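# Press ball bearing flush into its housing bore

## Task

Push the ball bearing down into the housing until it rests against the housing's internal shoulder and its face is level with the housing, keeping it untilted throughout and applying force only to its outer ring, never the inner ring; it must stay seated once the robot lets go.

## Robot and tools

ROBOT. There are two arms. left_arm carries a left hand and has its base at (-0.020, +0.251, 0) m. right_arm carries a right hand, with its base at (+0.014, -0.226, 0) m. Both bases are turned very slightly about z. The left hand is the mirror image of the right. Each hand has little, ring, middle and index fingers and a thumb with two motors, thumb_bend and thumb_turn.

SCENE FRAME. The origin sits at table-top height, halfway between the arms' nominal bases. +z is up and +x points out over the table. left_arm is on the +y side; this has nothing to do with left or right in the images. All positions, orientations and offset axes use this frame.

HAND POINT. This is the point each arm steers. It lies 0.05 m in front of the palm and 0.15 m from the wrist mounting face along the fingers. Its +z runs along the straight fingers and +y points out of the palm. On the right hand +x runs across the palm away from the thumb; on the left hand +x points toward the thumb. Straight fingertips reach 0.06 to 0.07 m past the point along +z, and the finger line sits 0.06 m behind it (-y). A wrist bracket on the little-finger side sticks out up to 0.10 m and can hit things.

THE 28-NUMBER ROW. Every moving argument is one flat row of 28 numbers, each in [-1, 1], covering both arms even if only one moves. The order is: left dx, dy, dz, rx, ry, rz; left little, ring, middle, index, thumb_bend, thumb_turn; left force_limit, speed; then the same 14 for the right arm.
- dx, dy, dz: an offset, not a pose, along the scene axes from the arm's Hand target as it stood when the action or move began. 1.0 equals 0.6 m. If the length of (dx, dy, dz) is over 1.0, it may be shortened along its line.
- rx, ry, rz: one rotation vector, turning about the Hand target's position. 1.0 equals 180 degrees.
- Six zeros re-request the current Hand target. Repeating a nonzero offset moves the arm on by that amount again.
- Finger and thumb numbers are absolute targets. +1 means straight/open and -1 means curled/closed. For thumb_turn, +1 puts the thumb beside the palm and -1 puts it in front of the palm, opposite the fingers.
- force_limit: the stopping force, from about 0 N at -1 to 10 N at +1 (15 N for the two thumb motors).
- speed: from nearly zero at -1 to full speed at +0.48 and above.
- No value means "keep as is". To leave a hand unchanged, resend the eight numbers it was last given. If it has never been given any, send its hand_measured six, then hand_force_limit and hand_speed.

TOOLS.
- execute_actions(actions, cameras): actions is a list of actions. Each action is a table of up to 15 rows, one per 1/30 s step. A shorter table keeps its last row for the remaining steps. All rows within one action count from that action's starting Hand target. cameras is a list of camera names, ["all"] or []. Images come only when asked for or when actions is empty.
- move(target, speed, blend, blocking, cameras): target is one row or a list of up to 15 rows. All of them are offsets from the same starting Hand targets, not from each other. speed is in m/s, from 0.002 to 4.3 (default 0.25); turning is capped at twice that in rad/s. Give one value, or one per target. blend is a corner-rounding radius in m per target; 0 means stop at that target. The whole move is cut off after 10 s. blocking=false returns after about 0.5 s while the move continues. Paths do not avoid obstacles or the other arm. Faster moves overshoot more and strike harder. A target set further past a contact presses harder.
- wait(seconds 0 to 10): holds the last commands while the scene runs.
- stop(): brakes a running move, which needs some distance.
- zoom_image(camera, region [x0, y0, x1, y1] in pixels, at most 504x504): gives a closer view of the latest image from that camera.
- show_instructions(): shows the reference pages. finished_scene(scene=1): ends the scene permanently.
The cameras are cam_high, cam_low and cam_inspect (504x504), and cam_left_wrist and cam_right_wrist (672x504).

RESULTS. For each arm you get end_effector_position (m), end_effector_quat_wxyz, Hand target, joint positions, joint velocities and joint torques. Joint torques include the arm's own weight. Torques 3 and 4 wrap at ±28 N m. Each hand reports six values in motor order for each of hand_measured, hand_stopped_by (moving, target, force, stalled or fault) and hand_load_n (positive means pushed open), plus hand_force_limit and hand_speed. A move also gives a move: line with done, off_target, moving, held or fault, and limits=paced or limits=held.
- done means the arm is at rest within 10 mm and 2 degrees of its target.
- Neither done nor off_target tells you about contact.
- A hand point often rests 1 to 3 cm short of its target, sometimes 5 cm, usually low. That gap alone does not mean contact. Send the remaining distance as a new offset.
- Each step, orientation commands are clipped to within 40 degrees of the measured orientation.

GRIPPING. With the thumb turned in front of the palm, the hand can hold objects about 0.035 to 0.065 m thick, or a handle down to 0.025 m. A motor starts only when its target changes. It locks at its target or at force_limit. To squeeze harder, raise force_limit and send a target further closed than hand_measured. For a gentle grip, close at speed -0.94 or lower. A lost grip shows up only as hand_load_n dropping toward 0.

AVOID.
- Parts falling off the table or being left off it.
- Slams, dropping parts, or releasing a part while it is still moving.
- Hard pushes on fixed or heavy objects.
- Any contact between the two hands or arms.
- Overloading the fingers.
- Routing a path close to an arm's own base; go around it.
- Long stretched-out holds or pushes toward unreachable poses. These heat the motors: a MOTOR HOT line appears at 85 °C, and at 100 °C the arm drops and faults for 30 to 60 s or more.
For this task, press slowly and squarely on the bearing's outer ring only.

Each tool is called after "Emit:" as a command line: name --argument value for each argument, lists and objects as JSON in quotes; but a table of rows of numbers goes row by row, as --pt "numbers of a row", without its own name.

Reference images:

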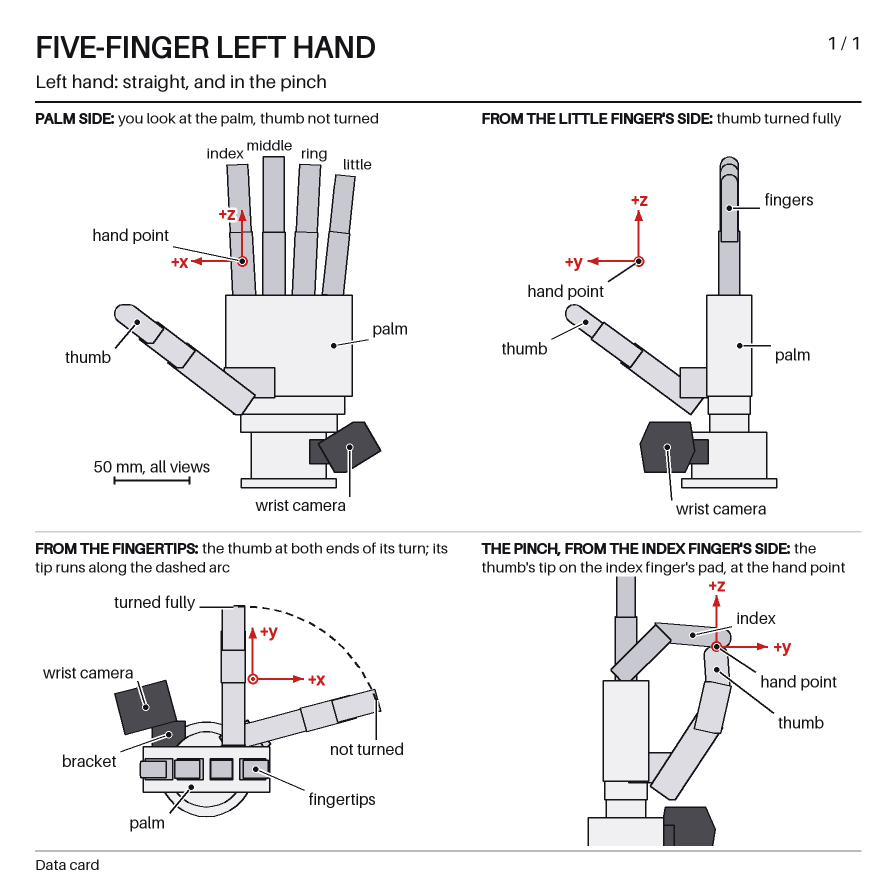

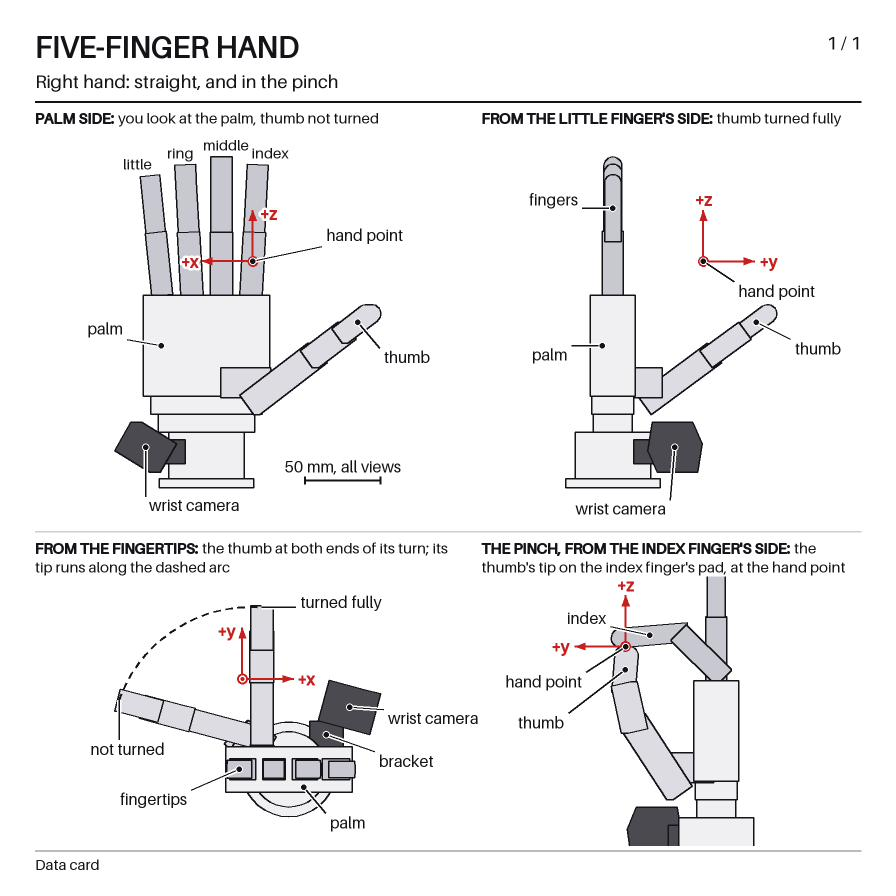

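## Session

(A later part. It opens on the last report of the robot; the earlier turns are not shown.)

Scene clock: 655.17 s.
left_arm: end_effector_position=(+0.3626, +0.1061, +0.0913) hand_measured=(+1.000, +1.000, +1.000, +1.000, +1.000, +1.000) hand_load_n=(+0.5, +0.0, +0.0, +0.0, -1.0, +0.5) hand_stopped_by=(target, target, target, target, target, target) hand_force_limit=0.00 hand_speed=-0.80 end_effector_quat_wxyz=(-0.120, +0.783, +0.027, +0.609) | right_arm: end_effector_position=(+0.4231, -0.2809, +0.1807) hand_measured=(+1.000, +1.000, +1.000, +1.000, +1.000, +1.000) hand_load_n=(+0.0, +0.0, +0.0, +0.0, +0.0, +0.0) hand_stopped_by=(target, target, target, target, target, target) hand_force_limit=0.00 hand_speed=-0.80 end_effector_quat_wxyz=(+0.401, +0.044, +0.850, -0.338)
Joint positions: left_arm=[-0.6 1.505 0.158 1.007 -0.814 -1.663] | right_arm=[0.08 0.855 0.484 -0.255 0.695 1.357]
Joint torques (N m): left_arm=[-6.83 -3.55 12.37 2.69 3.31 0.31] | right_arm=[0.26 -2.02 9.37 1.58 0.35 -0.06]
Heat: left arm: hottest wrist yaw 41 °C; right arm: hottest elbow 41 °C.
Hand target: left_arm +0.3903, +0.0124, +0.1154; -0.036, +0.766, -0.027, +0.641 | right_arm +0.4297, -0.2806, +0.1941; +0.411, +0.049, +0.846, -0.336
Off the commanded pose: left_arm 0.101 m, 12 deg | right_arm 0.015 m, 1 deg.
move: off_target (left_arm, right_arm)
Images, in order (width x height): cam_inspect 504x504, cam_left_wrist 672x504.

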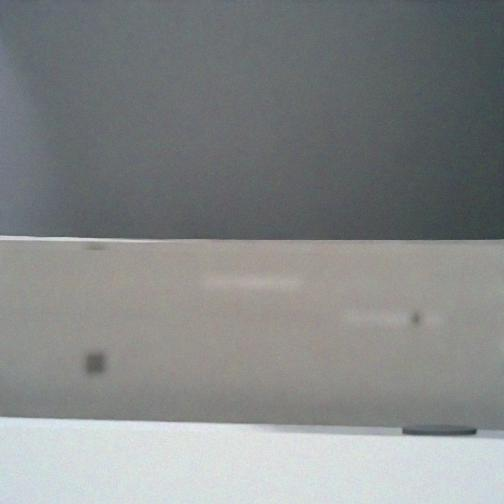

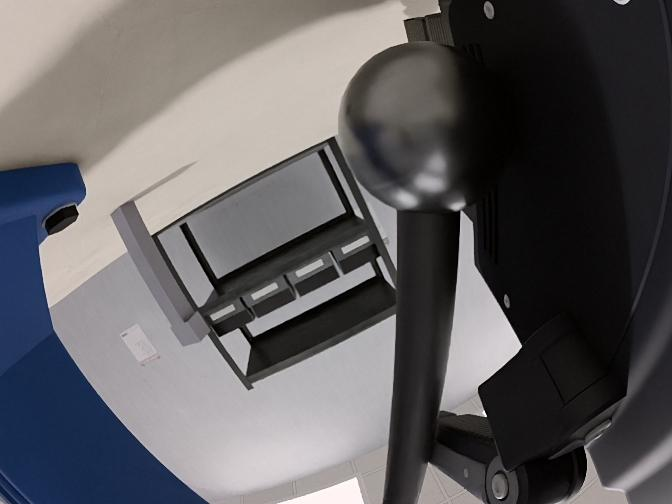

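Emit:
move --pt "0.003 -0.035 -0.003 -0.03 -0.006 0 1 1 1 1 1 1 0 -0.8 0 0 0 0 0 0 1 1 1 1 1 1 0 -0.8" --speed 0.05 --cameras '["cam_low","cam_inspect","cam_left_wrist"]'

Emit:
zoom_image --camera "cam_inspect" --region '[0, 190, 252, 290]'

Emit:
zoom_image --camera "cam_inspect" --region '[252, 190, 504, 290]'

Scene clock: 661.07 s.
left_arm: end_effector_position=(+0.3632, +0.1007, +0.0916) hand_measured=(+1.000, +1.000, +1.000, +1.000, +1.000, +1.000) hand_load_n=(+0.0, +0.0, +0.0, +0.0, -0.5, +0.0) hand_stopped_by=(target, target, target, target, target, target) hand_force_limit=0.00 hand_speed=-0.80 end_effector_quat_wxyz=(-0.111, +0.776, +0.055, +0.619) | right_arm: end_effector_position=(+0.4231, -0.2809, +0.1807) hand_measured=(+1.000, +1.000, +1.000, +1.000, +1.000, +1.000) hand_load_n=(+0.0, +0.0, +0.0, -0.5, +0.0, -0.5) hand_stopped_by=(target, target, target, target, target, target) hand_force_limit=0.00 hand_speed=-0.80 end_effector_quat_wxyz=(+0.401, +0.044, +0.850, -0.338)
Joint positions: left_arm=[-0.639 1.57 0.172 1.065 -0.873 -1.724] | right_arm=[0.08 0.855 0.484 -0.255 0.695 1.357]
Joint torques (N m): left_arm=[-7.82 -3.31 13.01 2.5 4.09 -0.03] | right_arm=[-0.21 -2.14 9.8 1.7 0.36 0.06]
Heat: left arm: hottest wrist yaw 45 °C; right arm: hottest elbow 41 °C.
Hand target: left_arm +0.3921, -0.0086, +0.1137; +0.000, +0.761, +0.004, +0.648 | right_arm +0.4297, -0.2806, +0.1941; +0.411, +0.049, +0.846, -0.336
Off the commanded pose: left_arm 0.115 m, 14 deg | right_arm 0.015 m, 1 deg.
move: off_target (left_arm, right_arm)
Images, in order (width x height): cam_low 504x504, cam_inspect 504x504, cam_left_wrist 672x504.

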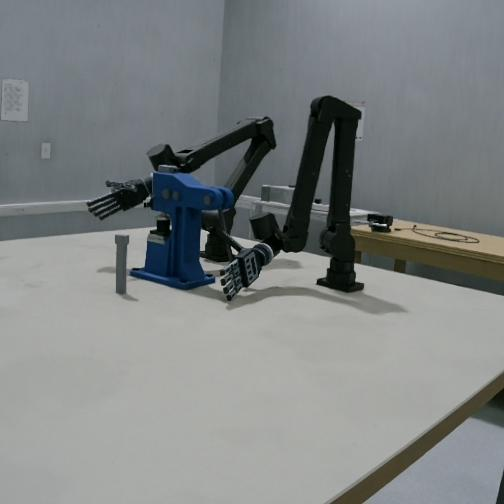

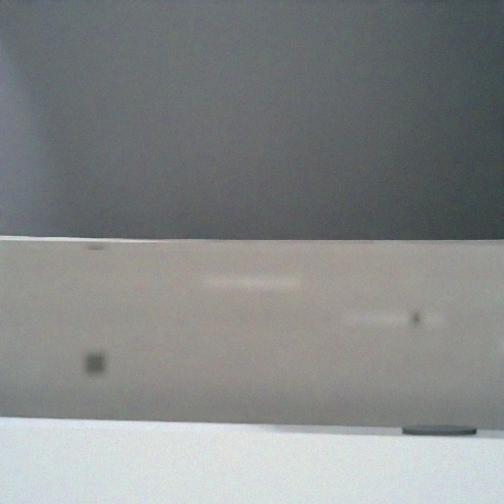

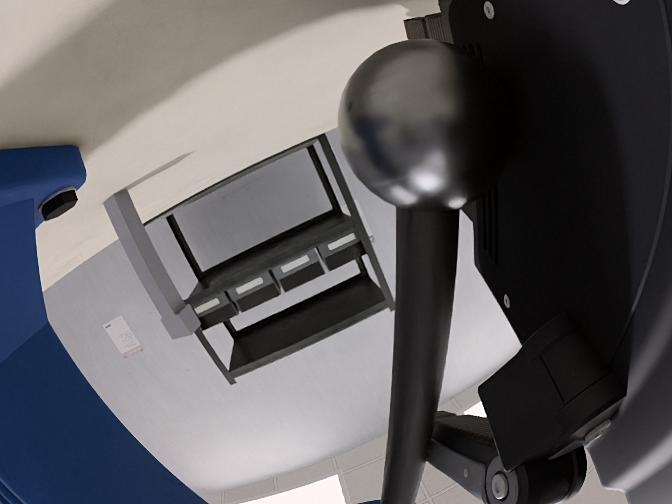

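Scaled by 2.000 from the camera's 504x504 image, which has a finer 720x720 frame.

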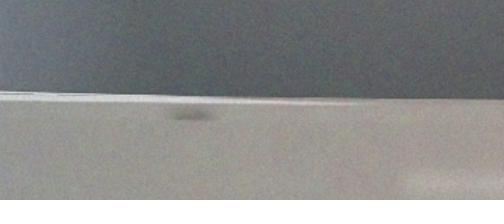

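Scaled by 2.000 from the camera's 504x504 image, which has a finer 720x720 frame.

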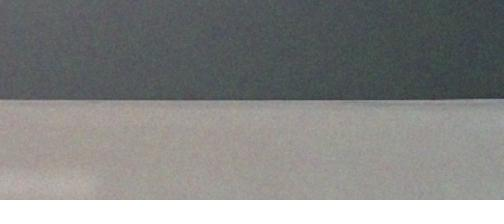

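Emit:
move --pt "0.003 -0.05 -0.003 0 0 0 1 1 1 1 1 1 0 -0.8 0 0 0 0 0 0 1 1 1 1 1 1 0 -0.8" --speed 0.05 --cameras '["cam_low","cam_high","cam_inspect","cam_left_wrist"]'

Emit:
zoom_image --camera "cam_inspect" --region '[0, 190, 252, 290]'

Emit:
zoom_image --camera "cam_high" --region '[105, 80, 185, 190]'

Scene clock: 666.77 s.
left_arm: end_effector_position=(+0.3625, +0.1015, +0.0922) hand_measured=(+1.000, +1.000, +1.000, +1.000, +1.000, +1.000) hand_load_n=(+0.0, +0.0, +0.0, +0.0, -1.0, +0.5) hand_stopped_by=(target, target, target, target, target, target) hand_force_limit=0.00 hand_speed=-0.80 end_effector_quat_wxyz=(-0.127, +0.770, +0.079, +0.621) | right_arm: end_effector_position=(+0.4231, -0.2809, +0.1807) hand_measured=(+1.000, +1.000, +1.000, +1.000, +1.000, +1.000) hand_load_n=(+0.0, +0.0, +0.0, +0.0, +0.0, -0.5) hand_stopped_by=(target, target, target, target, target, target) hand_force_limit=0.00 hand_speed=-0.80 end_effector_quat_wxyz=(+0.401, +0.044, +0.850, -0.338)
Joint positions: left_arm=[-0.68 1.585 0.189 1.042 -0.967 -1.767] | right_arm=[0.08 0.855 0.484 -0.255 0.695 1.357]
Joint torques (N m): left_arm=[-10.05 -4.13 14.61 1.8 4.87 0.2] | right_arm=[-1.32 -2.02 9.76 1.63 0.36 0]
Heat: left arm: hottest wrist yaw 50 °C; right arm: hottest elbow 41 °C.
Hand target: left_arm +0.3938, -0.0386, +0.1118; +0.000, +0.761, +0.004, +0.648 | right_arm +0.4297, -0.2806, +0.1941; +0.411, +0.049, +0.846, -0.336
Off the commanded pose: left_arm 0.145 m, 17 deg | right_arm 0.015 m, 1 deg.
move: off_target (left_arm, right_arm)
Images, in order (width x height): cam_high 504x504, cam_low 504x504, cam_inspect 504x504, cam_left_wrist 672x504.

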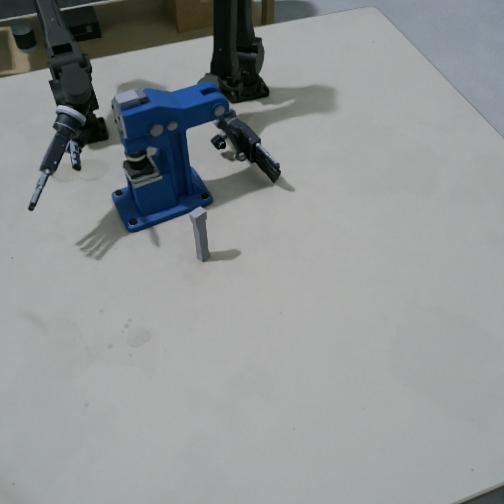

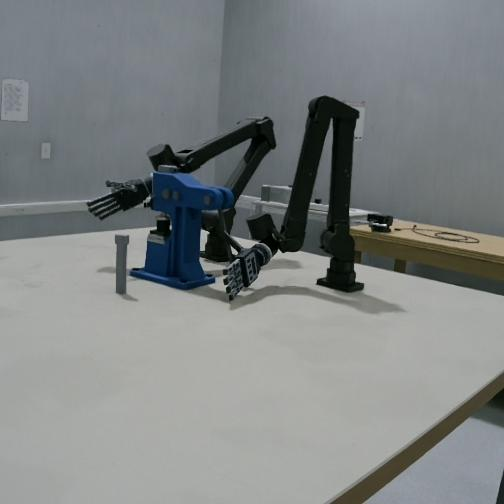

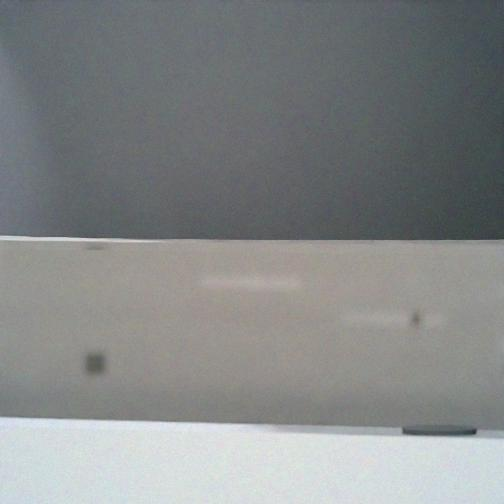

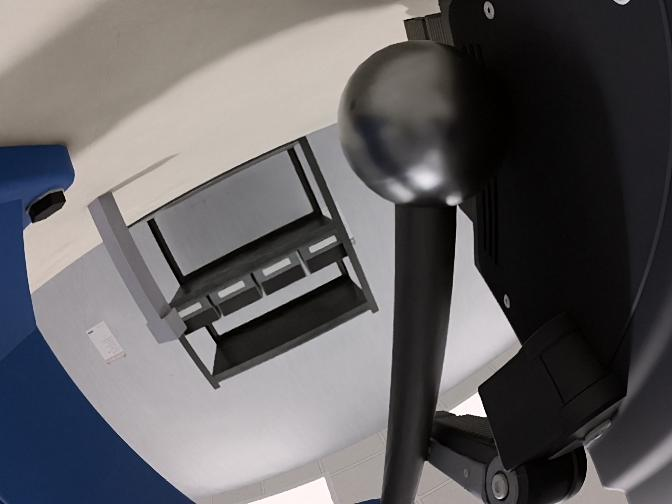

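Scaled by 2.000 from the camera's 504x504 image, which has a finer 720x720 frame.

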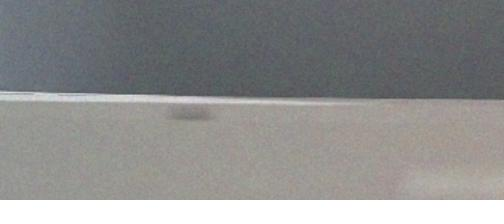

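Scaled by 4.582 from the camera's 504x504 image, which has a finer 720x720 frame.

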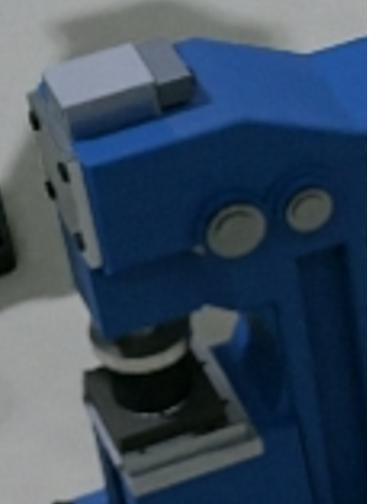

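Emit:
move --pt "-0.03 0.26 0.0 0 0 0 1 1 1 1 1 1 0 -0.8 0 0 0 0 0 0 1 1 1 1 1 1 0 -0.8" --pt "-0.03 0.42 0.05 0 0 0 1 1 1 1 1 1 0 -0.8 0 0 0 0 0 0 1 1 1 1 1 1 0 -0.8" --speed 0.08 --blend 0.02 --cameras '["cam_low","cam_high","cam_inspect","cam_left_wrist"]'

Emit:
zoom_image --camera "cam_inspect" --region '[0, 190, 252, 290]'

Emit:
zoom_image --camera "cam_inspect" --region '[252, 190, 504, 290]'

Scene clock: 674.33 s.
left_arm: end_effector_position=(+0.3757, +0.2114, +0.1394) hand_measured=(+1.000, +1.000, +1.000, +1.000, +1.000, +1.000) hand_load_n=(+0.0, +0.0, +0.0, +0.0, +0.0, +0.0) hand_stopped_by=(target, target, target, target, target, target) hand_force_limit=0.00 hand_speed=-0.80 end_effector_quat_wxyz=(+0.004, +0.763, +0.005, +0.647) | right_arm: end_effector_position=(+0.4231, -0.2809, +0.1807) hand_measured=(+1.000, +1.000, +1.000, +1.000, +1.000, +1.000) hand_load_n=(+0.0, +0.0, +0.0, +0.0, +0.0, +0.0) hand_stopped_by=(target, target, target, target, target, target) hand_force_limit=0.00 hand_speed=-0.80 end_effector_quat_wxyz=(+0.401, +0.044, +0.850, -0.338)
Joint positions: left_arm=[0.115 1.355 0.102 1.088 0.1 -1.568] | right_arm=[0.08 0.855 0.484 -0.255 0.695 1.357]
Joint torques (N m): left_arm=[0.32 -5.48 3.93 1.87 0.11 0.12] | right_arm=[0.15 -1.73 9.61 1.7 0.33 0.03]
Heat: left arm: hottest wrist yaw 53 °C; right arm: hottest elbow 41 °C.
Hand target: left_arm +0.3758, +0.2134, +0.1419; +0.000, +0.761, +0.004, +0.649 | right_arm +0.4297, -0.2806, +0.1941; +0.411, +0.049, +0.846, -0.336
Off the commanded pose: left_arm 0.003 m, 1 deg | right_arm 0.015 m, 1 deg.
move: off_target (right_arm)
Images, in order (width x height): cam_high 504x504, cam_low 504x504, cam_inspect 504x504, cam_left_wrist 672x504.

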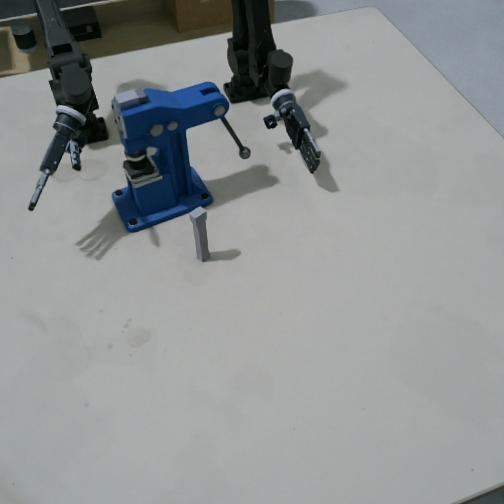

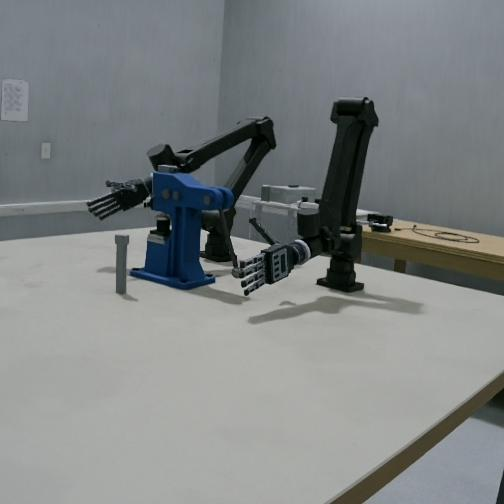

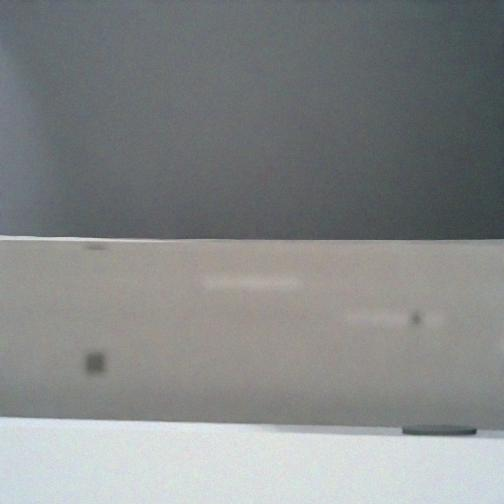

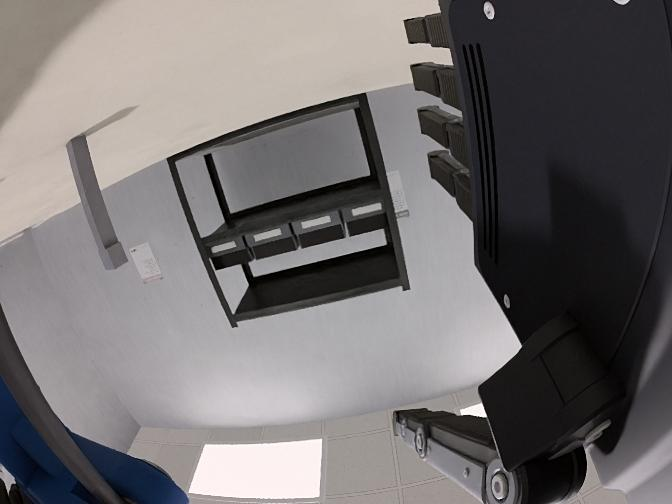

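Scaled by 2.000 from the camera's 504x504 image, which has a finer 720x720 frame.

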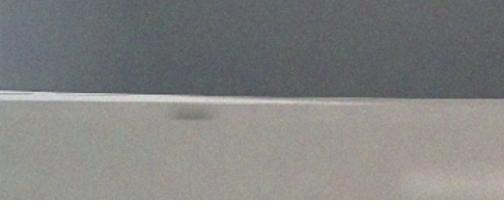

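Scaled by 2.000 from the camera's 504x504 image, which has a finer 720x720 frame.

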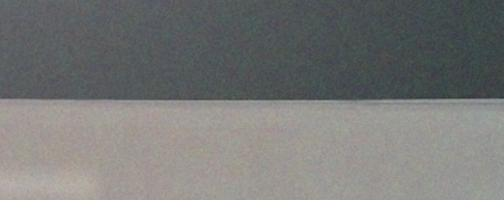

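Emit:
finished_scene

The scene is finished: the task was done.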